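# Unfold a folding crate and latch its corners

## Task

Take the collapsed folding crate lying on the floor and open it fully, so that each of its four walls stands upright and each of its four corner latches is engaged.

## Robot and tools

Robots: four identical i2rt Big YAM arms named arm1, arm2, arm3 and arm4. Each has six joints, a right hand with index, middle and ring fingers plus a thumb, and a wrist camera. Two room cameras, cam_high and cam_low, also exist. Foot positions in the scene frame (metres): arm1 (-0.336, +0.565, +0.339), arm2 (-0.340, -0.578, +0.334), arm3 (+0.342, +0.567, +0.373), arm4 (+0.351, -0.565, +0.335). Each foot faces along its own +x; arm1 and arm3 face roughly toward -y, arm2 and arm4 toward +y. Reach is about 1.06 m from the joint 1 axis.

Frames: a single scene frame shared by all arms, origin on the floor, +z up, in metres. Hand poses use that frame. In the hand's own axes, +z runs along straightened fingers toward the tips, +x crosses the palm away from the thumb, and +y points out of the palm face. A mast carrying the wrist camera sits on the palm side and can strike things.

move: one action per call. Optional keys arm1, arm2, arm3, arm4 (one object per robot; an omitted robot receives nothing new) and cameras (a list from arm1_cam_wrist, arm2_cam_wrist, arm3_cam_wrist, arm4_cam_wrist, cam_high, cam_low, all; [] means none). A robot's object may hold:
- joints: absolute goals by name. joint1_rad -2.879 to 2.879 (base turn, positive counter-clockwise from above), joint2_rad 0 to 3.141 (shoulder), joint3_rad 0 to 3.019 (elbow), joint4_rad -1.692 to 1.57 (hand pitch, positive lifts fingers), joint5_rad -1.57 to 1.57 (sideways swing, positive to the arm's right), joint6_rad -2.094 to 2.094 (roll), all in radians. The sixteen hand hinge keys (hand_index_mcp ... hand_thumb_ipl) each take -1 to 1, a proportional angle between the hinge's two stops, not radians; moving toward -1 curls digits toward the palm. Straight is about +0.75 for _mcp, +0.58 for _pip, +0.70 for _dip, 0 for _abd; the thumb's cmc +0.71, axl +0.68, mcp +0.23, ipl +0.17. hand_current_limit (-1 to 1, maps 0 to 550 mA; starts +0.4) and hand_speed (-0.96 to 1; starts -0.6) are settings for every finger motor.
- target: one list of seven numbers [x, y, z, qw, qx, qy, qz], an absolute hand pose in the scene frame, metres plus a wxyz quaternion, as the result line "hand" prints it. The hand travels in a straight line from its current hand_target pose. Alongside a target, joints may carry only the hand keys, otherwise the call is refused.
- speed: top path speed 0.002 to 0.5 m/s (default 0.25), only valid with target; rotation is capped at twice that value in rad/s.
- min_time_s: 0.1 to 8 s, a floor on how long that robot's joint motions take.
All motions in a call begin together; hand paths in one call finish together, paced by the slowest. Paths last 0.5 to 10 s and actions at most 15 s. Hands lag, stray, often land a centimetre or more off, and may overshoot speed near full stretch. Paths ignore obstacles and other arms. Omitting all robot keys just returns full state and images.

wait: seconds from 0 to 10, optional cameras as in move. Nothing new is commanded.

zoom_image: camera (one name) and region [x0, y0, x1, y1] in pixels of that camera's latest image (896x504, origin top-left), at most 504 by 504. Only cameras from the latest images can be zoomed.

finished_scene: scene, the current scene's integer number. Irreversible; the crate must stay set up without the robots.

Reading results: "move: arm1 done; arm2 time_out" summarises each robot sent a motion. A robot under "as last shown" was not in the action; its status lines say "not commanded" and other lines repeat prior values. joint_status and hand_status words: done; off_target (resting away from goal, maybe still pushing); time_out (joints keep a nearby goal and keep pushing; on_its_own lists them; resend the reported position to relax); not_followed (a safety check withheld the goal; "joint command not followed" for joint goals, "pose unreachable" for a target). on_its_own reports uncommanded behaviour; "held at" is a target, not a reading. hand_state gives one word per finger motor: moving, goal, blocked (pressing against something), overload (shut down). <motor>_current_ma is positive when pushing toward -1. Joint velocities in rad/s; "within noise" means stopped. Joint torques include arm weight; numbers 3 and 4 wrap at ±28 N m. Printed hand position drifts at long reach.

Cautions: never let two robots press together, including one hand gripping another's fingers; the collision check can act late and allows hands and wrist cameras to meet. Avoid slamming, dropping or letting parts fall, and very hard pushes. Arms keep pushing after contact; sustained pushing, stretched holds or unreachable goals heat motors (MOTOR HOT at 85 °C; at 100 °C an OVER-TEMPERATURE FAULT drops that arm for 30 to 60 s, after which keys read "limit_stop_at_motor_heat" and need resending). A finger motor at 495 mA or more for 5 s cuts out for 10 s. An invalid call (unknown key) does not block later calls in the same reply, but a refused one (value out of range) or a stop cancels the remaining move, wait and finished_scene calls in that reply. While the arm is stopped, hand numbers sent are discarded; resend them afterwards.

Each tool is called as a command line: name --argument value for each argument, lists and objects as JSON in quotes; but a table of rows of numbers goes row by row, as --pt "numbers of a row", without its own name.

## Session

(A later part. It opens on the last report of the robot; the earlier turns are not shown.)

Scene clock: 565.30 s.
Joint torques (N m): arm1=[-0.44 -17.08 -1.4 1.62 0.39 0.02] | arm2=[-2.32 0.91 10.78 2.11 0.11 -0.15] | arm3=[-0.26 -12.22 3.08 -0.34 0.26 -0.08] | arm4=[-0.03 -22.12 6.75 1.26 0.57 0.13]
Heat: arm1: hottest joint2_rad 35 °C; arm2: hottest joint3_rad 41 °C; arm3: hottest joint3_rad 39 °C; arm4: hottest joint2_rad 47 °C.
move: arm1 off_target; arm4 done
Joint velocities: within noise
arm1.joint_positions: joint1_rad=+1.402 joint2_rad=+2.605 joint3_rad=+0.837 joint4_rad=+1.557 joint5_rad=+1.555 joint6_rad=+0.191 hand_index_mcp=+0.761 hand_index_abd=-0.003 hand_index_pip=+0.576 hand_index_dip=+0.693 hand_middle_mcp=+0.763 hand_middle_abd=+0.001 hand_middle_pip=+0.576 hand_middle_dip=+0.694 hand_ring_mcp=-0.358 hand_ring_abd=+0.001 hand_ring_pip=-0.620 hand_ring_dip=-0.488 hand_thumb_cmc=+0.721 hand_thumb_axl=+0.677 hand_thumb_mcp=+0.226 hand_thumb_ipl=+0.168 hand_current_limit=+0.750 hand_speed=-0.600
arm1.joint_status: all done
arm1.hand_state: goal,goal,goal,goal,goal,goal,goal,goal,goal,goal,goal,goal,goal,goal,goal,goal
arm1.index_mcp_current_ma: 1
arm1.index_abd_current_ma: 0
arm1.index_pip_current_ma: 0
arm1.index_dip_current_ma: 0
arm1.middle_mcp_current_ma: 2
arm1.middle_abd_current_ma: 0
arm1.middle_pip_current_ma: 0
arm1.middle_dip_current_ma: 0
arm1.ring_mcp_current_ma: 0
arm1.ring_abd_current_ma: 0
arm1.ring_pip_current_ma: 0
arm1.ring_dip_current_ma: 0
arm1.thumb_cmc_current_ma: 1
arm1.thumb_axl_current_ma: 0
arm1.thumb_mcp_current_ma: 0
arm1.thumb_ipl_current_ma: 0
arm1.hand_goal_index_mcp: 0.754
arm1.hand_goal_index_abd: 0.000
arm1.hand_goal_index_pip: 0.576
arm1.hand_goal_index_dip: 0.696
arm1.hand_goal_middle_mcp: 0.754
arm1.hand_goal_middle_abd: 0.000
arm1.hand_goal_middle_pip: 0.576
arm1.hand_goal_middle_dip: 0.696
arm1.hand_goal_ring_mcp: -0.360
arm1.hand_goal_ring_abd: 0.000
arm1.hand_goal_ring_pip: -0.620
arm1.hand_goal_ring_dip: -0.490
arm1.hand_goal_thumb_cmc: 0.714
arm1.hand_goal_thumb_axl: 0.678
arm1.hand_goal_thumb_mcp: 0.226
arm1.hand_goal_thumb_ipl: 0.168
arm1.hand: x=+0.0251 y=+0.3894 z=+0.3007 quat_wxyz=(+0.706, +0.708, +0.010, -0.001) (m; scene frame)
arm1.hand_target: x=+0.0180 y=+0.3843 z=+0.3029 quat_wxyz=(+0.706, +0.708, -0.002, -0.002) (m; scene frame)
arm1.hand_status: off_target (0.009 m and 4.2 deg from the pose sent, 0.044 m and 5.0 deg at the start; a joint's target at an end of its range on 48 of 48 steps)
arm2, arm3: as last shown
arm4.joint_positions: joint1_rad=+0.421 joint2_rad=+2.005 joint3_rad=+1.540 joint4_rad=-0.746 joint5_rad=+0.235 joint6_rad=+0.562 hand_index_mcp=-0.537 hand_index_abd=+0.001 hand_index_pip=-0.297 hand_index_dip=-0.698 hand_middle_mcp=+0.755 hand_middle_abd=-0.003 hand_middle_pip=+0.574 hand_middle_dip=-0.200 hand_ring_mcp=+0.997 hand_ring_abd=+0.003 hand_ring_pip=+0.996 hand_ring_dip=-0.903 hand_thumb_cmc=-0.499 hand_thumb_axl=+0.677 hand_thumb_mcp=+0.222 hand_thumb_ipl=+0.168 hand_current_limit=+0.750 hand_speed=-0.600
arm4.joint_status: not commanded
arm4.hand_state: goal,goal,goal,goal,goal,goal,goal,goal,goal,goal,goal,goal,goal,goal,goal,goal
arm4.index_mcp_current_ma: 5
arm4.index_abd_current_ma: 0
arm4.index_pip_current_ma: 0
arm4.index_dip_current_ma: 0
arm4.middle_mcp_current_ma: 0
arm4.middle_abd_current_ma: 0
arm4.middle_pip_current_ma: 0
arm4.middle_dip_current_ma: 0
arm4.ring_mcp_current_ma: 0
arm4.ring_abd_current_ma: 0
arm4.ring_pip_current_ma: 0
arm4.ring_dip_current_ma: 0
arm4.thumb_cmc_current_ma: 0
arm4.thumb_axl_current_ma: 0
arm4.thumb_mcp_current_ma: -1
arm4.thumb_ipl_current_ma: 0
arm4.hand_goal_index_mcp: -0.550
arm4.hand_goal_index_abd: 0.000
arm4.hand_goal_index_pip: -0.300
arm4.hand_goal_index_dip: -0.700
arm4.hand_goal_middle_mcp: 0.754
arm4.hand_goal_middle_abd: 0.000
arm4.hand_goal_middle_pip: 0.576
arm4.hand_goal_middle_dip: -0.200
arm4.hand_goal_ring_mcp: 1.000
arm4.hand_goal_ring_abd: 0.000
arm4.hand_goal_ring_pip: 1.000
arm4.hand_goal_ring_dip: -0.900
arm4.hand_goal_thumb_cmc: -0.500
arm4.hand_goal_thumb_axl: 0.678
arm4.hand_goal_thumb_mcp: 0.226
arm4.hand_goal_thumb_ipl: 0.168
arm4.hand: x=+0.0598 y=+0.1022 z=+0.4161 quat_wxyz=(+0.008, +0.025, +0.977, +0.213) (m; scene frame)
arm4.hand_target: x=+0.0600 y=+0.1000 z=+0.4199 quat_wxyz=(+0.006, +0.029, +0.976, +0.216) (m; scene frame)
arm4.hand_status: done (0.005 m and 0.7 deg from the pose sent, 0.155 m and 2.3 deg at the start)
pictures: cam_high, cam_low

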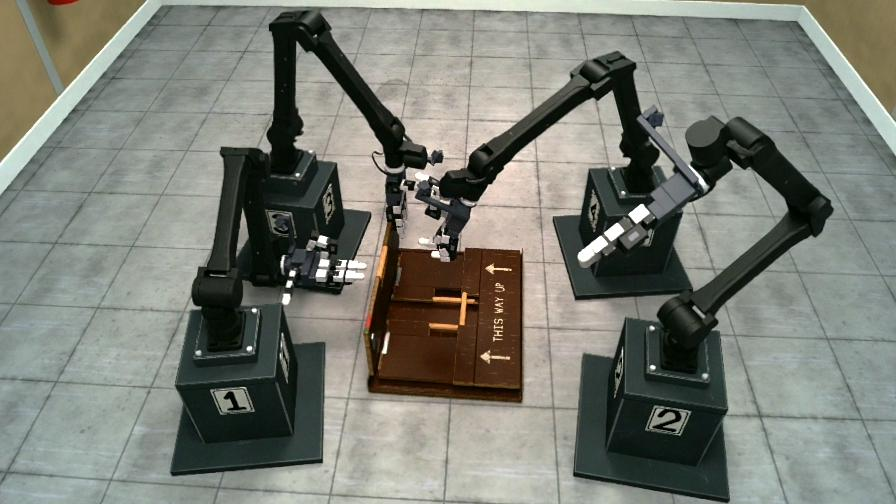

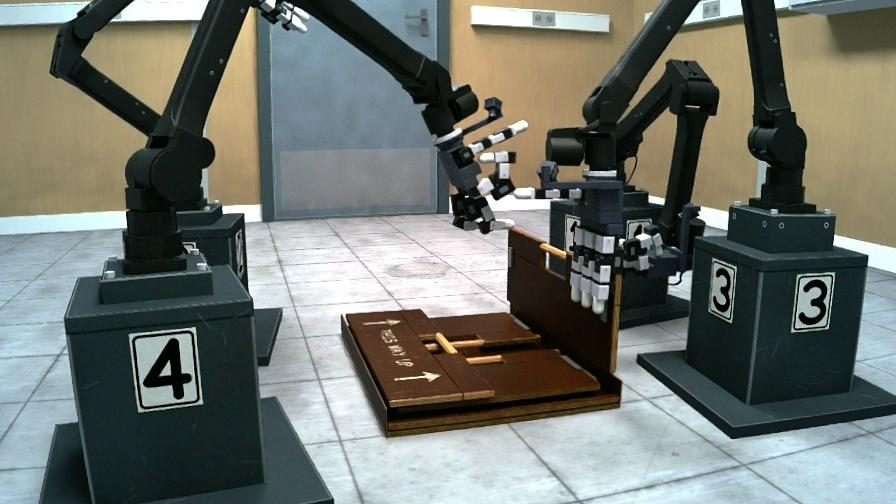

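move --arm1 '{"target": [0.014, 0.340, 0.306, 0.7068, 0.7068, -0.021, -0.021], "speed": 0.1}'

move --arm1 '{"target": [0.014, 0.310, 0.305, 0.7068, 0.7068, -0.021, -0.021], "speed": 0.08}' --arm4 '{"joints": {"hand_ring_pip": 0.576, "hand_ring_mcp": -0.36}}' --cameras '["cam_low", "cam_high"]'

zoom_image --camera "cam_high" --region '[320, 200, 420, 300]'

zoom_image --camera "cam_low" --region '[500, 210, 640, 310]'

Scene clock: 572.00 s.
Joint torques (N m): arm1=[-0.15 -17.38 -0.03 1.66 0.09 -0.17] | arm2=[-2.32 0.85 10.77 2.14 0.1 -0.15] | arm3=[-0.26 -12.22 3.08 -0.32 0.26 -0.08] | arm4=[-0.15 -22.3 6.69 1.25 0.57 0.12]
Heat: arm1: hottest joint2_rad 35 °C; arm2: hottest joint3_rad 41 °C; arm3: hottest joint3_rad 39 °C; arm4: hottest joint2_rad 46 °C.
move: arm1 done
Joint velocities: within noise
arm1.joint_positions: joint1_rad=+1.281 joint2_rad=+2.593 joint3_rad=+0.837 joint4_rad=+1.557 joint5_rad=+1.502 joint6_rad=+0.180 hand_index_mcp=+0.761 hand_index_abd=-0.003 hand_index_pip=+0.576 hand_index_dip=+0.693 hand_middle_mcp=+0.763 hand_middle_abd=+0.001 hand_middle_pip=+0.576 hand_middle_dip=+0.694 hand_ring_mcp=-0.358 hand_ring_abd=+0.001 hand_ring_pip=-0.620 hand_ring_dip=-0.488 hand_thumb_cmc=+0.721 hand_thumb_axl=+0.677 hand_thumb_mcp=+0.226 hand_thumb_ipl=+0.168 hand_current_limit=+0.750 hand_speed=-0.600
arm1.joint_status: not commanded
arm1.hand_state: goal,goal,goal,goal,goal,goal,goal,goal,goal,goal,goal,goal,goal,goal,goal,goal
arm1.index_mcp_current_ma: 1
arm1.index_abd_current_ma: 0
arm1.index_pip_current_ma: 0
arm1.index_dip_current_ma: 0
arm1.middle_mcp_current_ma: 2
arm1.middle_abd_current_ma: 0
arm1.middle_pip_current_ma: 0
arm1.middle_dip_current_ma: 0
arm1.ring_mcp_current_ma: 0
arm1.ring_abd_current_ma: 0
arm1.ring_pip_current_ma: 0
arm1.ring_dip_current_ma: 0
arm1.thumb_cmc_current_ma: 1
arm1.thumb_axl_current_ma: 0
arm1.thumb_mcp_current_ma: 0
arm1.thumb_ipl_current_ma: 0
arm1.hand_goal_index_mcp: 0.754
arm1.hand_goal_index_abd: 0.000
arm1.hand_goal_index_pip: 0.576
arm1.hand_goal_index_dip: 0.696
arm1.hand_goal_middle_mcp: 0.754
arm1.hand_goal_middle_abd: 0.000
arm1.hand_goal_middle_pip: 0.576
arm1.hand_goal_middle_dip: 0.696
arm1.hand_goal_ring_mcp: -0.360
arm1.hand_goal_ring_abd: 0.000
arm1.hand_goal_ring_pip: -0.620
arm1.hand_goal_ring_dip: -0.490
arm1.hand_goal_thumb_cmc: 0.714
arm1.hand_goal_thumb_axl: 0.678
arm1.hand_goal_thumb_mcp: 0.226
arm1.hand_goal_thumb_ipl: 0.168
arm1.hand: x=+0.0129 y=+0.3441 z=+0.3031 quat_wxyz=(+0.702, +0.712, -0.015, -0.025) (m; scene frame)
arm1.hand_target: x=+0.0139 y=+0.3401 z=+0.3061 quat_wxyz=(+0.702, +0.712, -0.022, -0.022) (m; scene frame)
arm1.hand_status: done (0.005 m and 1.2 deg from the pose sent, 0.051 m and 4.2 deg at the start; a joint's target at an end of its range on 29 of 33 steps)
arm2.joint_positions: joint1_rad=+0.643 joint2_rad=+0.616 joint3_rad=+1.332 joint4_rad=-1.246 joint5_rad=-0.006 joint6_rad=+1.092 hand_index_mcp=+0.755 hand_index_abd=+0.000 hand_index_pip=+0.577 hand_index_dip=+0.696 hand_middle_mcp=+0.755 hand_middle_abd=+0.000 hand_middle_pip=+0.577 hand_middle_dip=+0.696 hand_ring_mcp=+0.755 hand_ring_abd=+0.000 hand_ring_pip=+0.577 hand_ring_dip=+0.696 hand_thumb_cmc=+0.715 hand_thumb_axl=+0.677 hand_thumb_mcp=+0.226 hand_thumb_ipl=+0.168 hand_current_limit=+0.400 hand_speed=-0.600
arm2.joint_status: not commanded
arm2.hand_state: goal,goal,goal,goal,goal,goal,goal,goal,goal,goal,goal,goal,goal,goal,goal,goal
arm2.index_mcp_current_ma: 0
arm2.index_abd_current_ma: 0
arm2.index_pip_current_ma: 0
arm2.index_dip_current_ma: 0
arm2.middle_mcp_current_ma: 0
arm2.middle_abd_current_ma: 0
arm2.middle_pip_current_ma: 0
arm2.middle_dip_current_ma: 0
arm2.ring_mcp_current_ma: 0
arm2.ring_abd_current_ma: 0
arm2.ring_pip_current_ma: 0
arm2.ring_dip_current_ma: 0
arm2.thumb_cmc_current_ma: 0
arm2.thumb_axl_current_ma: 0
arm2.thumb_mcp_current_ma: 0
arm2.thumb_ipl_current_ma: 0
arm2.hand_goal_index_mcp: 0.754
arm2.hand_goal_index_abd: 0.000
arm2.hand_goal_index_pip: 0.576
arm2.hand_goal_index_dip: 0.696
arm2.hand_goal_middle_mcp: 0.754
arm2.hand_goal_middle_abd: 0.000
arm2.hand_goal_middle_pip: 0.576
arm2.hand_goal_middle_dip: 0.696
arm2.hand_goal_ring_mcp: 0.754
arm2.hand_goal_ring_abd: 0.000
arm2.hand_goal_ring_pip: 0.576
arm2.hand_goal_ring_dip: 0.696
arm2.hand_goal_thumb_cmc: 0.714
arm2.hand_goal_thumb_axl: 0.678
arm2.hand_goal_thumb_mcp: 0.226
arm2.hand_goal_thumb_ipl: 0.168
arm2.hand: x=-0.3926 y=-0.3057 z=+0.8798 quat_wxyz=(-0.355, +0.253, +0.830, +0.347) (m; scene frame)
arm2.hand_target: x=-0.3913 y=-0.3082 z=+0.8914 quat_wxyz=(-0.363, +0.251, +0.824, +0.355) (m; scene frame)
arm2.hand_status: not commanded
arm3, arm4: as last shown
pictures: none

Scene clock: 573.47 s.
Joint torques (N m): arm1=[-0.44 -17.61 0.25 1.73 0.1 -0.18] | arm2=[-2.32 0.85 10.77 2.13 0.1 -0.16] | arm3=[-0.32 -12.16 3.1 -0.32 0.26 -0.08] | arm4=[-0.09 -22.42 6.8 1.33 0.62 0.11]
Heat: arm1: hottest joint2_rad 35 °C; arm2: hottest joint3_rad 41 °C; arm3: hottest joint3_rad 39 °C; arm4: hottest joint2_rad 46 °C.
move: arm1 done; arm4 off_target
Joint velocities: within noise
arm1.joint_positions: joint1_rad=+1.212 joint2_rad=+2.590 joint3_rad=+0.850 joint4_rad=+1.557 joint5_rad=+1.429 joint6_rad=+0.164 hand_index_mcp=+0.762 hand_index_abd=-0.004 hand_index_pip=+0.577 hand_index_dip=+0.694 hand_middle_mcp=+0.763 hand_middle_abd=+0.001 hand_middle_pip=+0.576 hand_middle_dip=+0.694 hand_ring_mcp=-0.358 hand_ring_abd=+0.001 hand_ring_pip=-0.620 hand_ring_dip=-0.488 hand_thumb_cmc=+0.721 hand_thumb_axl=+0.677 hand_thumb_mcp=+0.226 hand_thumb_ipl=+0.168 hand_current_limit=+0.750 hand_speed=-0.600
arm1.joint_status: not commanded
arm1.hand_state: goal,goal,goal,goal,goal,goal,goal,goal,goal,goal,goal,goal,goal,goal,goal,goal
arm1.index_mcp_current_ma: 2
arm1.index_abd_current_ma: 0
arm1.index_pip_current_ma: 0
arm1.index_dip_current_ma: 0
arm1.middle_mcp_current_ma: 2
arm1.middle_abd_current_ma: 0
arm1.middle_pip_current_ma: 0
arm1.middle_dip_current_ma: 0
arm1.ring_mcp_current_ma: 0
arm1.ring_abd_current_ma: 0
arm1.ring_pip_current_ma: 0
arm1.ring_dip_current_ma: 0
arm1.thumb_cmc_current_ma: 1
arm1.thumb_axl_current_ma: 0
arm1.thumb_mcp_current_ma: 0
arm1.thumb_ipl_current_ma: 0
arm1.hand_goal_index_mcp: 0.754
arm1.hand_goal_index_abd: 0.000
arm1.hand_goal_index_pip: 0.576
arm1.hand_goal_index_dip: 0.696
arm1.hand_goal_middle_mcp: 0.754
arm1.hand_goal_middle_abd: 0.000
arm1.hand_goal_middle_pip: 0.576
arm1.hand_goal_middle_dip: 0.696
arm1.hand_goal_ring_mcp: -0.360
arm1.hand_goal_ring_abd: 0.000
arm1.hand_goal_ring_pip: -0.620
arm1.hand_goal_ring_dip: -0.490
arm1.hand_goal_thumb_cmc: 0.714
arm1.hand_goal_thumb_axl: 0.678
arm1.hand_goal_thumb_mcp: 0.226
arm1.hand_goal_thumb_ipl: 0.168
arm1.hand: x=+0.0144 y=+0.3156 z=+0.3021 quat_wxyz=(+0.697, +0.716, -0.015, -0.024) (m; scene frame)
arm1.hand_target: x=+0.0141 y=+0.3102 z=+0.3051 quat_wxyz=(+0.698, +0.715, -0.024, -0.022) (m; scene frame)
arm1.hand_status: done (0.006 m and 1.7 deg from the pose sent, 0.034 m and 1.2 deg at the start; a joint's target at an end of its range on 43 of 44 steps)
arm2, arm3: as last shown
arm4.joint_positions: joint1_rad=+0.421 joint2_rad=+2.005 joint3_rad=+1.540 joint4_rad=-0.746 joint5_rad=+0.235 joint6_rad=+0.562 hand_index_mcp=-0.537 hand_index_abd=+0.001 hand_index_pip=-0.297 hand_index_dip=-0.698 hand_middle_mcp=+0.755 hand_middle_abd=-0.003 hand_middle_pip=+0.574 hand_middle_dip=-0.200 hand_ring_mcp=-0.340 hand_ring_abd=+0.003 hand_ring_pip=+0.581 hand_ring_dip=-0.903 hand_thumb_cmc=-0.499 hand_thumb_axl=+0.677 hand_thumb_mcp=+0.222 hand_thumb_ipl=+0.168 hand_current_limit=+0.750 hand_speed=-0.600
arm4.joint_status: hand_ring_mcp off_target (ended at -0.340, target -0.360); the others done
arm4.hand_state: goal,goal,goal,goal,goal,goal,goal,goal,blocked,goal,goal,goal,goal,goal,goal,goal
arm4.index_mcp_current_ma: 5
arm4.index_abd_current_ma: 0
arm4.index_pip_current_ma: 0
arm4.index_dip_current_ma: 0
arm4.middle_mcp_current_ma: 0
arm4.middle_abd_current_ma: 0
arm4.middle_pip_current_ma: 0
arm4.middle_dip_current_ma: 0
arm4.ring_mcp_current_ma: 11
arm4.ring_abd_current_ma: 0
arm4.ring_pip_current_ma: 1
arm4.ring_dip_current_ma: 0
arm4.thumb_cmc_current_ma: 0
arm4.thumb_axl_current_ma: 0
arm4.thumb_mcp_current_ma: -1
arm4.thumb_ipl_current_ma: 0
arm4.hand_goal_index_mcp: -0.550
arm4.hand_goal_index_abd: 0.000
arm4.hand_goal_index_pip: -0.300
arm4.hand_goal_index_dip: -0.700
arm4.hand_goal_middle_mcp: 0.754
arm4.hand_goal_middle_abd: 0.000
arm4.hand_goal_middle_pip: 0.576
arm4.hand_goal_middle_dip: -0.200
arm4.hand_goal_ring_mcp: -0.360
arm4.hand_goal_ring_abd: 0.000
arm4.hand_goal_ring_pip: 0.576
arm4.hand_goal_ring_dip: -0.900
arm4.hand_goal_thumb_cmc: -0.500
arm4.hand_goal_thumb_axl: 0.678
arm4.hand_goal_thumb_mcp: 0.226
arm4.hand_goal_thumb_ipl: 0.168
arm4.hand: x=+0.0598 y=+0.1022 z=+0.4161 quat_wxyz=(+0.008, +0.025, +0.977, +0.213) (m; scene frame)
arm4.hand_target: x=+0.0600 y=+0.1000 z=+0.4199 quat_wxyz=(+0.006, +0.029, +0.976, +0.216) (m; scene frame)
arm4.hand_status: not commanded
pictures: cam_high, cam_low

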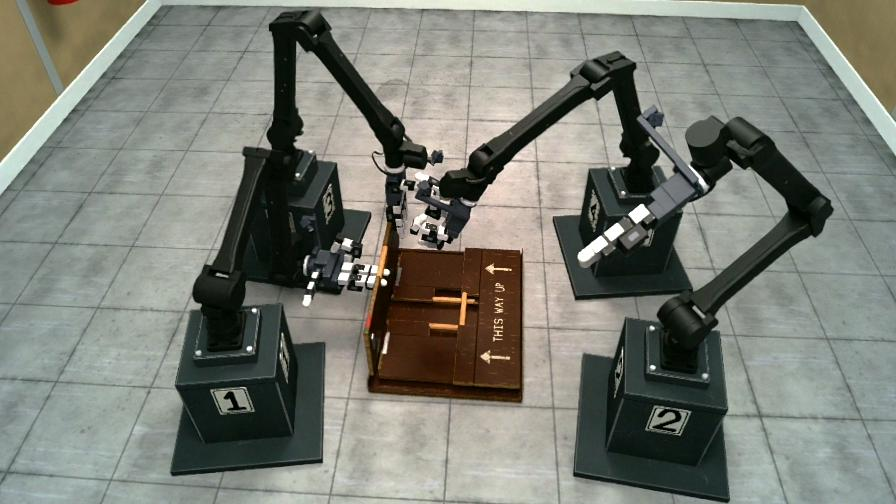

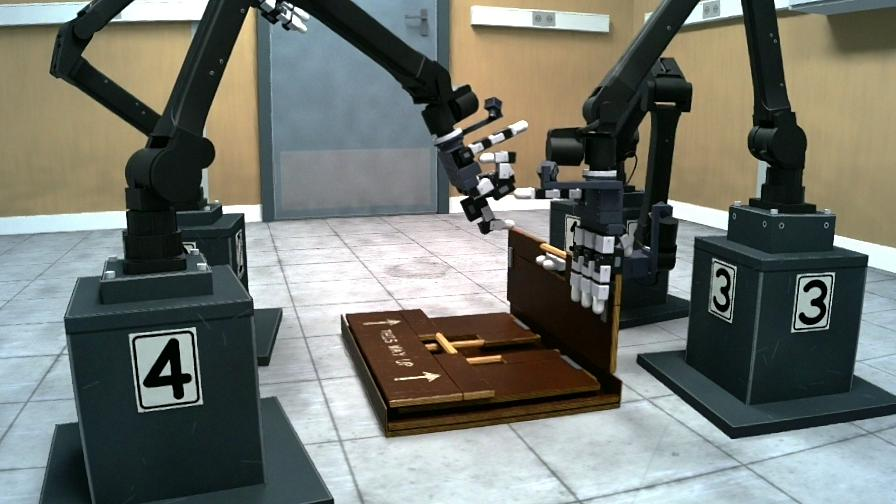

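Scaled by 5.040.

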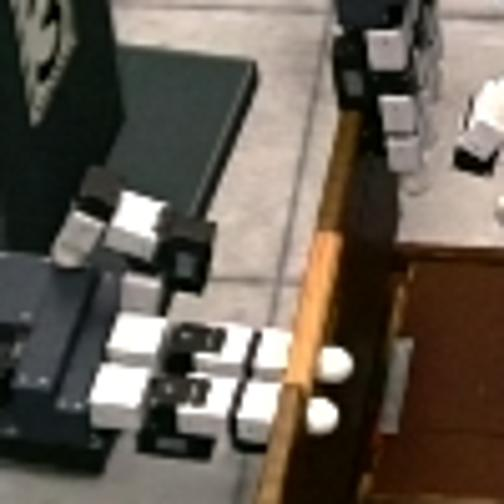

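Scaled by 3.600.

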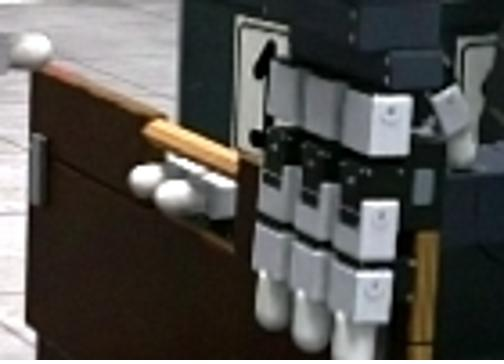

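move --arm1 '{"target": [0.014, 0.292, 0.296, 0.7068, 0.7068, -0.021, -0.021], "speed": 0.08}'

move --arm1 '{"target": [0.014, 0.294, 0.288, 0.7068, 0.7068, -0.021, -0.021], "speed": 0.08, "joints": {"hand_index_dip": -0.05, "hand_middle_dip": -0.05}}' --cameras '["cam_low", "cam_high"]'

zoom_image --camera "cam_low" --region '[500, 210, 640, 310]'

Scene clock: 578.17 s.
Joint torques (N m): arm1=[-2.67 -15.74 1.16 1.77 -0.49 -0.18] | arm2=[-2.32 0.79 10.77 2.13 0.11 -0.16] | arm3=[-0.15 -12.22 3.12 -0.5 0.32 -0.07] | arm4=[-0.03 -22.3 6.75 1.33 0.59 0.11]
Heat: arm1: hottest joint2_rad 35 °C; arm2: hottest joint3_rad 41 °C; arm3: hottest joint3_rad 38 °C; arm4: hottest joint2_rad 45 °C.
move: arm1 off_target
Joint velocities: within noise
arm1.joint_positions: joint1_rad=+1.199 joint2_rad=+2.590 joint3_rad=+0.863 joint4_rad=+1.557 joint5_rad=+1.404 joint6_rad=+0.161 hand_index_mcp=+0.760 hand_index_abd=+0.030 hand_index_pip=+0.573 hand_index_dip=+0.690 hand_middle_mcp=+0.763 hand_middle_abd=+0.001 hand_middle_pip=+0.576 hand_middle_dip=+0.694 hand_ring_mcp=-0.358 hand_ring_abd=+0.001 hand_ring_pip=-0.620 hand_ring_dip=-0.488 hand_thumb_cmc=+0.721 hand_thumb_axl=+0.677 hand_thumb_mcp=+0.226 hand_thumb_ipl=+0.168 hand_current_limit=+0.750 hand_speed=-0.600
arm1.joint_status: not commanded
arm1.hand_state: goal,blocked,goal,goal,goal,goal,goal,goal,goal,goal,goal,goal,goal,goal,goal,goal
arm1.index_mcp_current_ma: 1
arm1.index_abd_current_ma: 13
arm1.index_pip_current_ma: 0
arm1.index_dip_current_ma: -1
arm1.middle_mcp_current_ma: 2
arm1.middle_abd_current_ma: 0
arm1.middle_pip_current_ma: 0
arm1.middle_dip_current_ma: 0
arm1.ring_mcp_current_ma: 0
arm1.ring_abd_current_ma: 0
arm1.ring_pip_current_ma: 0
arm1.ring_dip_current_ma: 0
arm1.thumb_cmc_current_ma: 1
arm1.thumb_axl_current_ma: 0
arm1.thumb_mcp_current_ma: 0
arm1.thumb_ipl_current_ma: 0
arm1.hand_goal_index_mcp: 0.754
arm1.hand_goal_index_abd: 0.000
arm1.hand_goal_index_pip: 0.576
arm1.hand_goal_index_dip: 0.696
arm1.hand_goal_middle_mcp: 0.754
arm1.hand_goal_middle_abd: 0.000
arm1.hand_goal_middle_pip: 0.576
arm1.hand_goal_middle_dip: 0.696
arm1.hand_goal_ring_mcp: -0.360
arm1.hand_goal_ring_abd: 0.000
arm1.hand_goal_ring_pip: -0.620
arm1.hand_goal_ring_dip: -0.490
arm1.hand_goal_thumb_cmc: 0.714
arm1.hand_goal_thumb_axl: 0.678
arm1.hand_goal_thumb_mcp: 0.226
arm1.hand_goal_thumb_ipl: 0.168
arm1.hand: x=+0.0193 y=+0.3091 z=+0.3015 quat_wxyz=(+0.697, +0.717, -0.014, -0.016) (m; scene frame)
arm1.hand_target: x=+0.0136 y=+0.2929 z=+0.2963 quat_wxyz=(+0.696, +0.717, -0.024, -0.023) (m; scene frame)
arm1.hand_status: off_target (0.019 m and 1.9 deg from the pose sent, 0.024 m and 1.7 deg at the start; a joint's target at an end of its range on 37 of 37 steps)
arm2, arm3, arm4: as last shown
arm3.joint_positions: joint1_rad=-0.117 joint2_rad=+1.737 joint3_rad=+0.818 joint4_rad=-0.613 joint5_rad=-0.006 joint6_rad=-0.201 hand_index_mcp=+0.722 hand_index_abd=-0.002 hand_index_pip=+0.564 hand_index_dip=+0.696 hand_middle_mcp=+0.726 hand_middle_abd=-0.001 hand_middle_pip=+0.565 hand_middle_dip=+0.696 hand_ring_mcp=+0.730 hand_ring_abd=+0.000 hand_ring_pip=+0.569 hand_ring_dip=+0.696 hand_thumb_cmc=-0.498 hand_thumb_axl=+0.677 hand_thumb_mcp=+0.223 hand_thumb_ipl=+0.168 hand_current_limit=+0.750 hand_speed=-0.600
arm3.hand_state: blocked,goal,goal,goal,blocked,goal,goal,goal,blocked,goal,goal,goal,goal,goal,goal,goal
arm3.index_mcp_current_ma: -30
arm3.index_pip_current_ma: -5
arm3.middle_mcp_current_ma: -23
arm3.middle_pip_current_ma: -4
arm3.ring_mcp_current_ma: -18
arm3.ring_pip_current_ma: -2
arm3.hand: x=+0.2235 y=+0.1013 z=+0.3223 quat_wxyz=(+0.024, +1.000, -0.020, +0.000) (m; scene frame)
pictures: none

Scene clock: 579.17 s.
Joint torques (N m): arm1=[-2.32 -16.44 0.77 1.76 -0.24 -0.09] | arm2=[-2.37 0.79 10.8 2.13 0.11 -0.15] | arm3=[-0.21 -11.99 3.25 -0.61 0.35 -0.07] | arm4=[-0.03 -22.18 6.76 1.33 0.61 0.11]
Heat: arm1: hottest joint2_rad 35 °C; arm2: hottest joint3_rad 41 °C; arm3: hottest joint3_rad 38 °C; arm4: hottest joint2_rad 45 °C.
move: arm1 off_target
Joint velocities: within noise
arm1.joint_positions: joint1_rad=+1.198 joint2_rad=+2.619 joint3_rad=+0.879 joint4_rad=+1.557 joint5_rad=+1.403 joint6_rad=+0.161 hand_index_mcp=+0.795 hand_index_abd=+0.033 hand_index_pip=+0.603 hand_index_dip=+0.008 hand_middle_mcp=+0.793 hand_middle_abd=+0.001 hand_middle_pip=+0.593 hand_middle_dip=-0.018 hand_ring_mcp=-0.358 hand_ring_abd=+0.001 hand_ring_pip=-0.620 hand_ring_dip=-0.488 hand_thumb_cmc=+0.721 hand_thumb_axl=+0.677 hand_thumb_mcp=+0.226 hand_thumb_ipl=+0.168 hand_current_limit=+0.750 hand_speed=-0.600
arm1.joint_status: hand_index_dip off_target (ended at +0.008, target -0.050); hand_middle_dip off_target (ended at -0.018, target -0.050)
arm1.hand_state: blocked,blocked,blocked,blocked,blocked,goal,goal,blocked,goal,goal,goal,goal,goal,goal,goal,goal
arm1.index_mcp_current_ma: 34
arm1.index_abd_current_ma: 16
arm1.index_pip_current_ma: 14
arm1.index_dip_current_ma: 58
arm1.middle_mcp_current_ma: 30
arm1.middle_abd_current_ma: 0
arm1.middle_pip_current_ma: 6
arm1.middle_dip_current_ma: 19
arm1.ring_mcp_current_ma: 0
arm1.ring_abd_current_ma: 0
arm1.ring_pip_current_ma: 0
arm1.ring_dip_current_ma: 0
arm1.thumb_cmc_current_ma: 1
arm1.thumb_axl_current_ma: 0
arm1.thumb_mcp_current_ma: 0
arm1.thumb_ipl_current_ma: 0
arm1.hand_goal_index_mcp: 0.754
arm1.hand_goal_index_abd: 0.000
arm1.hand_goal_index_pip: 0.576
arm1.hand_goal_index_dip: -0.050
arm1.hand_goal_middle_mcp: 0.754
arm1.hand_goal_middle_abd: 0.000
arm1.hand_goal_middle_pip: 0.576
arm1.hand_goal_middle_dip: -0.050
arm1.hand_goal_ring_mcp: -0.360
arm1.hand_goal_ring_abd: 0.000
arm1.hand_goal_ring_pip: -0.620
arm1.hand_goal_ring_dip: -0.490
arm1.hand_goal_thumb_cmc: 0.714
arm1.hand_goal_thumb_axl: 0.678
arm1.hand_goal_thumb_mcp: 0.226
arm1.hand_goal_thumb_ipl: 0.168
arm1.hand: x=+0.0197 y=+0.3089 z=+0.2910 quat_wxyz=(+0.696, +0.718, -0.010, -0.020) (m; scene frame)
arm1.hand_target: x=+0.0136 y=+0.2946 z=+0.2882 quat_wxyz=(+0.696, +0.717, -0.024, -0.023) (m; scene frame)
arm1.hand_status: off_target (0.016 m and 2.2 deg from the pose sent, 0.021 m and 1.9 deg at the start; a joint's target at an end of its range on 29 of 30 steps)
arm2, arm3, arm4: as last shown
arm3.joint_positions: joint1_rad=-0.118 joint2_rad=+1.736 joint3_rad=+0.816 joint4_rad=-0.609 joint5_rad=-0.007 joint6_rad=-0.201 hand_index_mcp=+0.719 hand_index_abd=-0.002 hand_index_pip=+0.563 hand_index_dip=+0.696 hand_middle_mcp=+0.724 hand_middle_abd=-0.001 hand_middle_pip=+0.564 hand_middle_dip=+0.696 hand_ring_mcp=+0.727 hand_ring_abd=-0.001 hand_ring_pip=+0.568 hand_ring_dip=+0.696 hand_thumb_cmc=-0.498 hand_thumb_axl=+0.677 hand_thumb_mcp=+0.223 hand_thumb_ipl=+0.168 hand_current_limit=+0.750 hand_speed=-0.600
arm3.index_mcp_current_ma: -33
arm3.middle_mcp_current_ma: -26
arm3.middle_pip_current_ma: -5
arm3.ring_mcp_current_ma: -21
arm3.hand: x=+0.2234 y=+0.1010 z=+0.3228 quat_wxyz=(+0.026, +0.999, -0.020, +0.000) (m; scene frame)
arm3.hand_target: x=+0.2158 y=+0.1245 z=+0.3147 quat_wxyz=(+0.000, +1.000, -0.030, +0.000) (m; scene frame)
pictures: cam_high, cam_low

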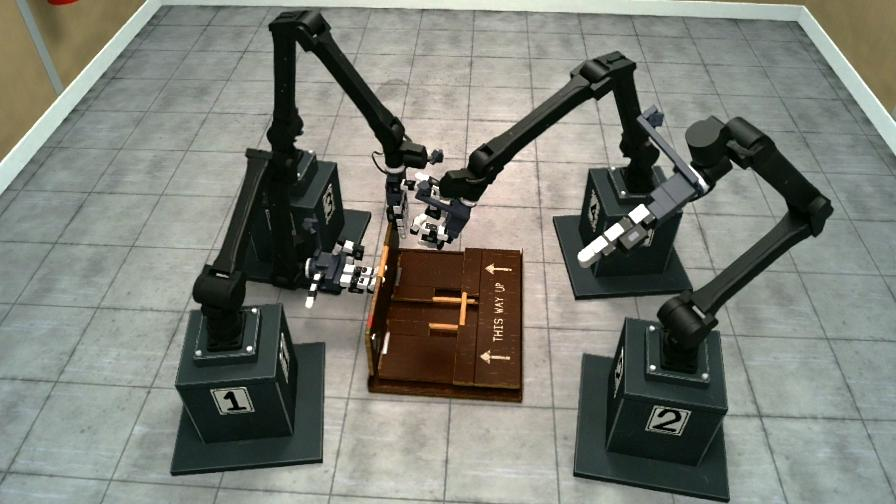

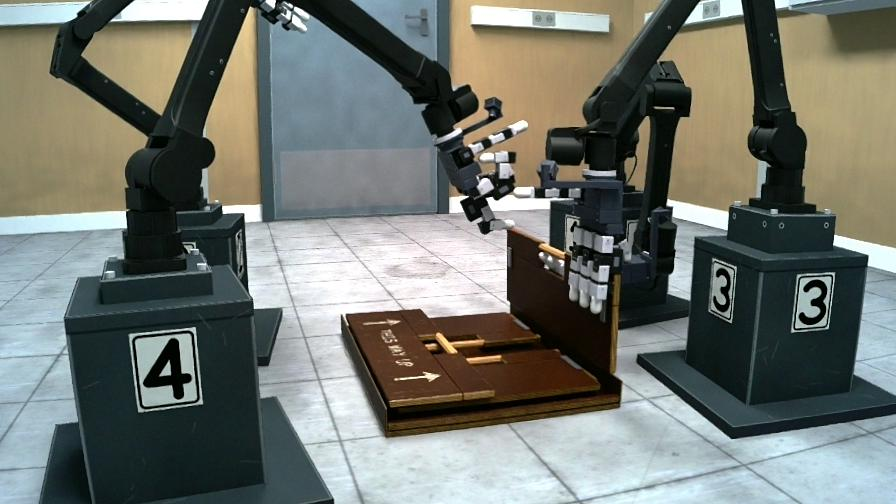

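Scaled by 3.600.

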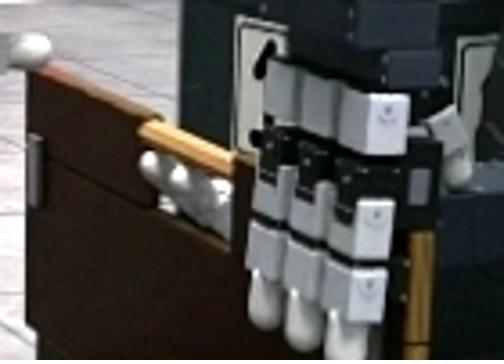

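move --arm1 '{"target": [0.018, 0.308, 0.288, 0.7068, 0.7068, -0.021, -0.021], "speed": 0.06}'

move --arm3 '{"target": [0.225, 0.045, 0.33, 0, 0.9996, -0.0297, 0], "speed": 0.12}' --cameras '["cam_low", "cam_high"]'

zoom_image --camera "cam_low" --region '[480, 200, 660, 400]'

Scene clock: 584.30 s.
Joint torques (N m): arm1=[0.26 -16.5 0.62 1.73 0.17 -0.05] | arm2=[-2.37 0.79 10.77 2.14 0.11 -0.15] | arm3=[-0.15 -11.87 3.44 -0.62 0.35 -0.07] | arm4=[-0.03 -22.24 6.74 1.32 0.61 0.12]
Heat: arm1: hottest joint2_rad 35 °C; arm2: hottest joint3_rad 41 °C; arm3: hottest joint3_rad 38 °C; arm4: hottest joint2_rad 44 °C.
move: arm1 done
Joint velocities: within noise
arm1.joint_positions: joint1_rad=+1.201 joint2_rad=+2.621 joint3_rad=+0.887 joint4_rad=+1.557 joint5_rad=+1.424 joint6_rad=+0.157 hand_index_mcp=+0.795 hand_index_abd=+0.033 hand_index_pip=+0.606 hand_index_dip=+0.005 hand_middle_mcp=+0.798 hand_middle_abd=+0.000 hand_middle_pip=+0.593 hand_middle_dip=-0.035 hand_ring_mcp=-0.358 hand_ring_abd=+0.001 hand_ring_pip=-0.620 hand_ring_dip=-0.488 hand_thumb_cmc=+0.721 hand_thumb_axl=+0.677 hand_thumb_mcp=+0.226 hand_thumb_ipl=+0.168 hand_current_limit=+0.750 hand_speed=-0.600
arm1.joint_status: not commanded
arm1.hand_state: blocked,blocked,blocked,blocked,blocked,goal,goal,goal,goal,goal,goal,goal,goal,goal,goal,goal
arm1.index_mcp_current_ma: 34
arm1.index_abd_current_ma: 16
arm1.index_pip_current_ma: 16
arm1.index_dip_current_ma: 53
arm1.middle_mcp_current_ma: 38
arm1.middle_abd_current_ma: 0
arm1.middle_pip_current_ma: 6
arm1.middle_dip_current_ma: 5
arm1.ring_mcp_current_ma: 0
arm1.ring_abd_current_ma: 0
arm1.ring_pip_current_ma: 0
arm1.ring_dip_current_ma: 0
arm1.thumb_cmc_current_ma: 1
arm1.thumb_axl_current_ma: 0
arm1.thumb_mcp_current_ma: 0
arm1.thumb_ipl_current_ma: 0
arm1.hand_goal_index_mcp: 0.754
arm1.hand_goal_index_abd: 0.000
arm1.hand_goal_index_pip: 0.576
arm1.hand_goal_index_dip: -0.050
arm1.hand_goal_middle_mcp: 0.754
arm1.hand_goal_middle_abd: 0.000
arm1.hand_goal_middle_pip: 0.576
arm1.hand_goal_middle_dip: -0.050
arm1.hand_goal_ring_mcp: -0.360
arm1.hand_goal_ring_abd: 0.000
arm1.hand_goal_ring_pip: -0.620
arm1.hand_goal_ring_dip: -0.490
arm1.hand_goal_thumb_cmc: 0.714
arm1.hand_goal_thumb_axl: 0.678
arm1.hand_goal_thumb_mcp: 0.226
arm1.hand_goal_thumb_ipl: 0.168
arm1.hand: x=+0.0190 y=+0.3102 z=+0.2909 quat_wxyz=(+0.697, +0.716, -0.017, -0.026) (m; scene frame)
arm1.hand_target: x=+0.0180 y=+0.3081 z=+0.2880 quat_wxyz=(+0.698, +0.716, -0.023, -0.022) (m; scene frame)
arm1.hand_status: done (0.004 m and 1.7 deg from the pose sent, 0.004 m and 2.2 deg at the start; a joint's target at an end of its range on 33 of 34 steps)
arm2, arm3, arm4: as last shown
arm3.joint_positions: joint1_rad=-0.118 joint2_rad=+1.734 joint3_rad=+0.814 joint4_rad=-0.609 joint5_rad=-0.007 joint6_rad=-0.201 hand_index_mcp=+0.719 hand_index_abd=-0.002 hand_index_pip=+0.563 hand_index_dip=+0.696 hand_middle_mcp=+0.724 hand_middle_abd=-0.001 hand_middle_pip=+0.564 hand_middle_dip=+0.696 hand_ring_mcp=+0.727 hand_ring_abd=-0.001 hand_ring_pip=+0.568 hand_ring_dip=+0.696 hand_thumb_cmc=-0.498 hand_thumb_axl=+0.677 hand_thumb_mcp=+0.223 hand_thumb_ipl=+0.168 hand_current_limit=+0.750 hand_speed=-0.600
arm3.hand: x=+0.2232 y=+0.1019 z=+0.3229 quat_wxyz=(+0.026, +0.999, -0.020, +0.000) (m; scene frame)
arm3.hand_target: x=+0.2156 y=+0.1245 z=+0.3148 quat_wxyz=(+0.000, +1.000, -0.030, +0.000) (m; scene frame)
pictures: none

Scene clock: 585.87 s.
Joint torques (N m): arm1=[0.15 -16.5 0.62 1.74 0.17 -0.05] | arm2=[-2.37 0.85 10.78 2.14 0.1 -0.16] | arm3=[2.73 -12.86 9.13 0.06 0.01 0.14] | arm4=[-0.09 -22.3 6.75 1.33 0.61 0.12]
Heat: arm1: hottest joint2_rad 35 °C; arm2: hottest joint3_rad 41 °C; arm3: hottest joint3_rad 38 °C; arm4: hottest joint2_rad 44 °C.
move: arm3 off_target
Joint velocities: within noise
arm1, arm2, arm4: as last shown
arm1.joint_positions: joint1_rad=+1.202 joint2_rad=+2.622 joint3_rad=+0.887 joint4_rad=+1.557 joint5_rad=+1.424 joint6_rad=+0.157 hand_index_mcp=+0.795 hand_index_abd=+0.033 hand_index_pip=+0.606 hand_index_dip=+0.002 hand_middle_mcp=+0.798 hand_middle_abd=-0.001 hand_middle_pip=+0.594 hand_middle_dip=-0.036 hand_ring_mcp=-0.358 hand_ring_abd=+0.001 hand_ring_pip=-0.620 hand_ring_dip=-0.488 hand_thumb_cmc=+0.722 hand_thumb_axl=+0.677 hand_thumb_mcp=+0.226 hand_thumb_ipl=+0.168 hand_current_limit=+0.750 hand_speed=-0.600
arm1.index_dip_current_ma: 48
arm1.middle_dip_current_ma: 4
arm1.hand: x=+0.0192 y=+0.3106 z=+0.2908 quat_wxyz=(+0.697, +0.716, -0.016, -0.026) (m; scene frame)
arm3.joint_positions: joint1_rad=-0.088 joint2_rad=+1.831 joint3_rad=+0.987 joint4_rad=-0.758 joint5_rad=+0.001 joint6_rad=-0.156 hand_index_mcp=+0.748 hand_index_abd=-0.002 hand_index_pip=+0.573 hand_index_dip=+0.696 hand_middle_mcp=+0.748 hand_middle_abd=-0.001 hand_middle_pip=+0.572 hand_middle_dip=+0.696 hand_ring_mcp=+0.748 hand_ring_abd=-0.001 hand_ring_pip=+0.573 hand_ring_dip=+0.696 hand_thumb_cmc=-0.498 hand_thumb_axl=+0.677 hand_thumb_mcp=+0.223 hand_thumb_ipl=+0.168 hand_current_limit=+0.750 hand_speed=-0.600
arm3.joint_status: not commanded
arm3.hand_state: goal,goal,goal,goal,goal,goal,goal,goal,goal,goal,goal,goal,goal,goal,goal,goal
arm3.index_mcp_current_ma: -2
arm3.index_abd_current_ma: 0
arm3.index_pip_current_ma: -1
arm3.index_dip_current_ma: 0
arm3.middle_mcp_current_ma: -1
arm3.middle_abd_current_ma: 0
arm3.middle_pip_current_ma: -1
arm3.middle_dip_current_ma: 0
arm3.ring_mcp_current_ma: -2
arm3.ring_abd_current_ma: 0
arm3.ring_pip_current_ma: 0
arm3.ring_dip_current_ma: 0
arm3.thumb_cmc_current_ma: 0
arm3.thumb_axl_current_ma: 0
arm3.thumb_mcp_current_ma: -1
arm3.thumb_ipl_current_ma: 0
arm3.hand_goal_index_mcp: 0.754
arm3.hand_goal_index_abd: 0.000
arm3.hand_goal_index_pip: 0.576
arm3.hand_goal_index_dip: 0.696
arm3.hand_goal_middle_mcp: 0.754
arm3.hand_goal_middle_abd: 0.000
arm3.hand_goal_middle_pip: 0.576
arm3.hand_goal_middle_dip: 0.696
arm3.hand_goal_ring_mcp: 0.754
arm3.hand_goal_ring_abd: 0.000
arm3.hand_goal_ring_pip: 0.576
arm3.hand_goal_ring_dip: 0.696
arm3.hand_goal_thumb_cmc: -0.500
arm3.hand_goal_thumb_axl: 0.678
arm3.hand_goal_thumb_mcp: 0.226
arm3.hand_goal_thumb_ipl: 0.168
arm3.hand: x=+0.2240 y=+0.0615 z=+0.3215 quat_wxyz=(-0.010, +1.000, -0.028, +0.003) (m; scene frame)
arm3.hand_target: x=+0.2252 y=+0.0454 z=+0.3303 quat_wxyz=(+0.000, +1.000, -0.030, +0.000) (m; scene frame)
arm3.hand_status: off_target (0.019 m and 1.2 deg from the pose sent, 0.057 m and 3.2 deg at the start)
pictures: cam_high, cam_low

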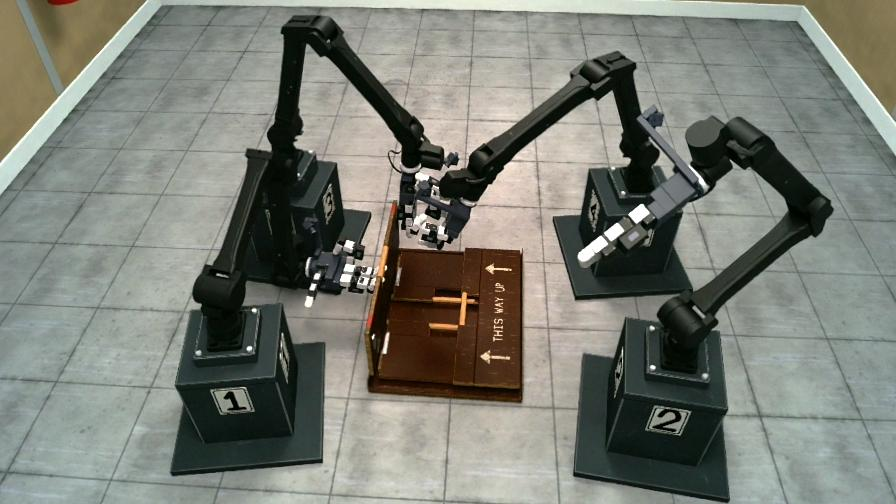

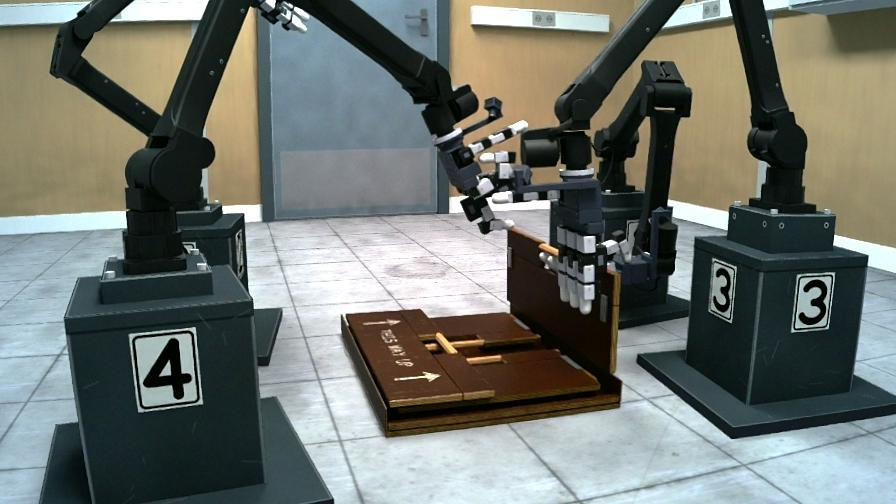

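Scaled by 2.520.

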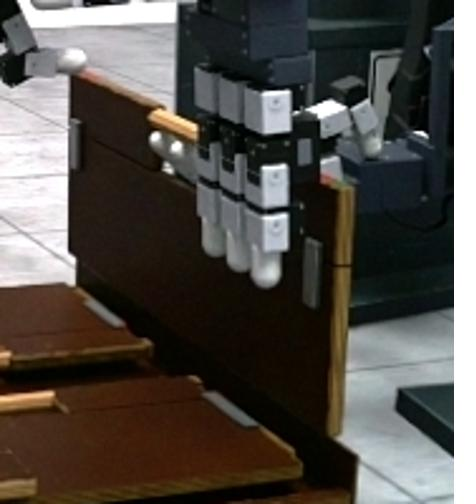

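move --arm4 '{"joints": {"joint2_rad": 1.3, "joint3_rad": 0.75, "joint4_rad": 0.0}, "min_time_s": 2.5}' --arm3 '{"target": [0.12, 0.0, 0.45, 0, 0.9996, -0.0297, 0], "speed": 0.25, "joints": {"hand_index_mcp": -0.55, "hand_index_pip": -0.3, "hand_index_dip": -0.7, "hand_middle_dip": 0.41, "hand_ring_dip": 0.41}}'

move --arm4 '{"joints": {"joint1_rad": 1.6, "joint2_rad": 1.9, "joint3_rad": 0.646, "joint4_rad": 1.5, "joint5_rad": 1.5, "joint6_rad": 0.213, "hand_index_mcp": 0.754, "hand_index_pip": 0.576, "hand_index_dip": 0.696, "hand_middle_dip": 0.696, "hand_ring_mcp": -0.36, "hand_ring_pip": -0.62, "hand_ring_dip": -0.49, "hand_thumb_cmc": 0.714}, "min_time_s": 3.5}' --arm3 '{"target": [-0.03, -0.02, 0.25, 0, 0.9996, -0.0297, 0], "speed": 0.2}' --cameras '["cam_low", "cam_high", "arm3_cam_wrist"]'

zoom_image --camera "cam_high" --region '[400, 230, 510, 350]'

Scene clock: 603.07 s.
Joint torques (N m): arm1=[0.09 -16.62 0.62 1.76 0.17 -0.04] | arm2=[-2.37 0.85 10.78 2.13 0.1 -0.16] | arm3=[-0.44 -15.38 12.6 0.17 0.03 -0.04] | arm4=[-0.97 -20.42 7.24 1.18 0.72 0.18]
Heat: arm1: hottest joint2_rad 37 °C; arm2: hottest joint3_rad 41 °C; arm3: hottest joint3_rad 38 °C; arm4: hottest joint2_rad 43 °C.
move: arm3 off_target; arm4 time_out
Joint velocities: within noise
arm1, arm2: as last shown
arm3.joint_positions: joint1_rad=-0.227 joint2_rad=+1.808 joint3_rad=+1.316 joint4_rad=-1.135 joint5_rad=+0.003 joint6_rad=-0.317 hand_index_mcp=-0.531 hand_index_abd=-0.008 hand_index_pip=-0.299 hand_index_dip=-0.699 hand_middle_mcp=+0.750 hand_middle_abd=-0.001 hand_middle_pip=+0.573 hand_middle_dip=+0.413 hand_ring_mcp=+0.749 hand_ring_abd=+0.000 hand_ring_pip=+0.574 hand_ring_dip=+0.413 hand_thumb_cmc=-0.502 hand_thumb_axl=+0.677 hand_thumb_mcp=+0.223 hand_thumb_ipl=+0.168 hand_current_limit=+0.750 hand_speed=-0.600
arm3.joint_status: all done
arm3.hand_state: goal,goal,goal,goal,goal,goal,goal,goal,goal,goal,goal,goal,goal,goal,goal,goal
arm3.index_mcp_current_ma: 11
arm3.index_abd_current_ma: -2
arm3.index_pip_current_ma: 0
arm3.index_dip_current_ma: 0
arm3.middle_mcp_current_ma: -1
arm3.middle_abd_current_ma: 0
arm3.middle_pip_current_ma: 0
arm3.middle_dip_current_ma: 0
arm3.ring_mcp_current_ma: -1
arm3.ring_abd_current_ma: 0
arm3.ring_pip_current_ma: 0
arm3.ring_dip_current_ma: 0
arm3.thumb_cmc_current_ma: 0
arm3.thumb_axl_current_ma: 0
arm3.thumb_mcp_current_ma: -1
arm3.thumb_ipl_current_ma: 0
arm3.hand_goal_index_mcp: -0.550
arm3.hand_goal_index_abd: 0.000
arm3.hand_goal_index_pip: -0.300
arm3.hand_goal_index_dip: -0.700
arm3.hand_goal_middle_mcp: 0.754
arm3.hand_goal_middle_abd: 0.000
arm3.hand_goal_middle_pip: 0.576
arm3.hand_goal_middle_dip: 0.410
arm3.hand_goal_ring_mcp: 0.754
arm3.hand_goal_ring_abd: 0.000
arm3.hand_goal_ring_pip: 0.576
arm3.hand_goal_ring_dip: 0.410
arm3.hand_goal_thumb_cmc: -0.500
arm3.hand_goal_thumb_axl: 0.678
arm3.hand_goal_thumb_mcp: 0.226
arm3.hand_goal_thumb_ipl: 0.168
arm3.hand: x=+0.1445 y=+0.0147 z=+0.4284 quat_wxyz=(-0.022, +1.000, -0.017, +0.009) (m; scene frame)
arm3.hand_target: x=+0.1204 y=+0.0016 z=+0.4505 quat_wxyz=(+0.000, +1.000, -0.030, +0.000) (m; scene frame)
arm3.hand_status: off_target (0.036 m and 3.1 deg from the pose sent, 0.176 m and 1.2 deg at the start; pose on its path clipped on 21 of 150 steps)
arm4.joint_positions: joint1_rad=+0.433 joint2_rad=+1.952 joint3_rad=+1.439 joint4_rad=-0.678 joint5_rad=+0.232 joint6_rad=+0.556 hand_index_mcp=-0.548 hand_index_abd=-0.017 hand_index_pip=-0.301 hand_index_dip=-0.698 hand_middle_mcp=+0.756 hand_middle_abd=-0.002 hand_middle_pip=+0.575 hand_middle_dip=-0.200 hand_ring_mcp=-0.342 hand_ring_abd=+0.002 hand_ring_pip=+0.581 hand_ring_dip=-0.903 hand_thumb_cmc=-0.499 hand_thumb_axl=+0.677 hand_thumb_mcp=+0.222 hand_thumb_ipl=+0.168 hand_current_limit=+0.750 hand_speed=-0.600
arm4.joint_status: joint2_rad time_out (moved -0.053 of -0.705); joint3_rad time_out (moved -0.101 of -0.790); joint4_rad time_out (moved +0.069 of +0.746)
arm4.hand_state: goal,goal,goal,goal,goal,goal,goal,goal,goal,goal,goal,goal,goal,goal,goal,goal
arm4.index_mcp_current_ma: 0
arm4.index_abd_current_ma: -6
arm4.index_pip_current_ma: 0
arm4.index_dip_current_ma: 0
arm4.middle_mcp_current_ma: 0
arm4.middle_abd_current_ma: 0
arm4.middle_pip_current_ma: 0
arm4.middle_dip_current_ma: 0
arm4.ring_mcp_current_ma: 8
arm4.ring_abd_current_ma: 0
arm4.ring_pip_current_ma: 1
arm4.ring_dip_current_ma: 0
arm4.thumb_cmc_current_ma: 0
arm4.thumb_axl_current_ma: 0
arm4.thumb_mcp_current_ma: -1
arm4.thumb_ipl_current_ma: 0
arm4.hand_goal_index_mcp: -0.550
arm4.hand_goal_index_abd: 0.000
arm4.hand_goal_index_pip: -0.300
arm4.hand_goal_index_dip: -0.700
arm4.hand_goal_middle_mcp: 0.754
arm4.hand_goal_middle_abd: 0.000
arm4.hand_goal_middle_pip: 0.576
arm4.hand_goal_middle_dip: -0.200
arm4.hand_goal_ring_mcp: -0.360
arm4.hand_goal_ring_abd: 0.000
arm4.hand_goal_ring_pip: 0.576
arm4.hand_goal_ring_dip: -0.900
arm4.hand_goal_thumb_cmc: -0.500
arm4.hand_goal_thumb_axl: 0.678
arm4.hand_goal_thumb_mcp: 0.226
arm4.hand_goal_thumb_ipl: 0.168
arm4.on_its_own: joint2_rad is held at +1.952, not at your +1.300, since a time_out; joint3_rad is held at +1.439, not at your +0.750, since a time_out; joint4_rad is held at -0.678, not at your +0.000, since a time_out
arm4.hand: x=+0.0623 y=+0.0802 z=+0.4134 quat_wxyz=(+0.001, +0.016, +0.975, +0.220) (m; scene frame)
arm4.hand_target: x=+0.0707 y=+0.0828 z=+0.4140 quat_wxyz=(+0.003, +0.030, +0.975, +0.222) (m; scene frame)
arm4.hand_status: not commanded
pictures: none
led back after a hold (arm3 arm): the arm was led back toward your command in small steps, so it may still be short of it.
pose unreachable (arm3 arm): on one or more control steps of this call this arm could not follow its commanded pose, so it was not sent that pose on those steps. It may still have moved: this result reports where it is.
cause: moving toward the commanded pose would bring a part of the arm too close to another arm (a part of this arm and the arm4 arm's hand, along the way the arms are being sent, or toward where that arm still pushes).
joint command not followed: on one or more control steps a check withheld the commanded joint targets of the arm4 arm, and it was not sent them on those steps.
cause: the commanded joint targets, or the way to them, would bring a part of the robot too close to another arm (this arm's hand and a part of the arm3 arm, along the way the arms are being sent, or toward where that arm still pushes).

not run: a stop came earlier in this reply.

Scaled by 4.200.
This view is cut from an older image: the scene may have changed since it was taken.

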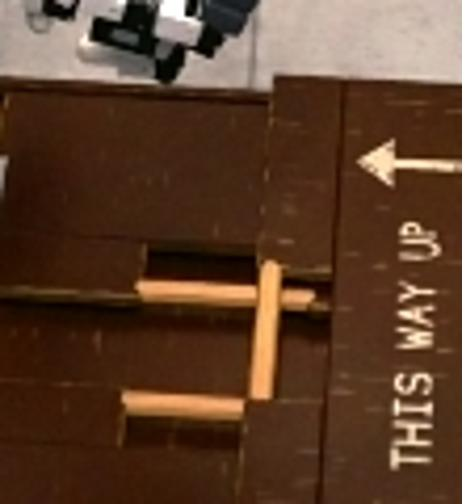

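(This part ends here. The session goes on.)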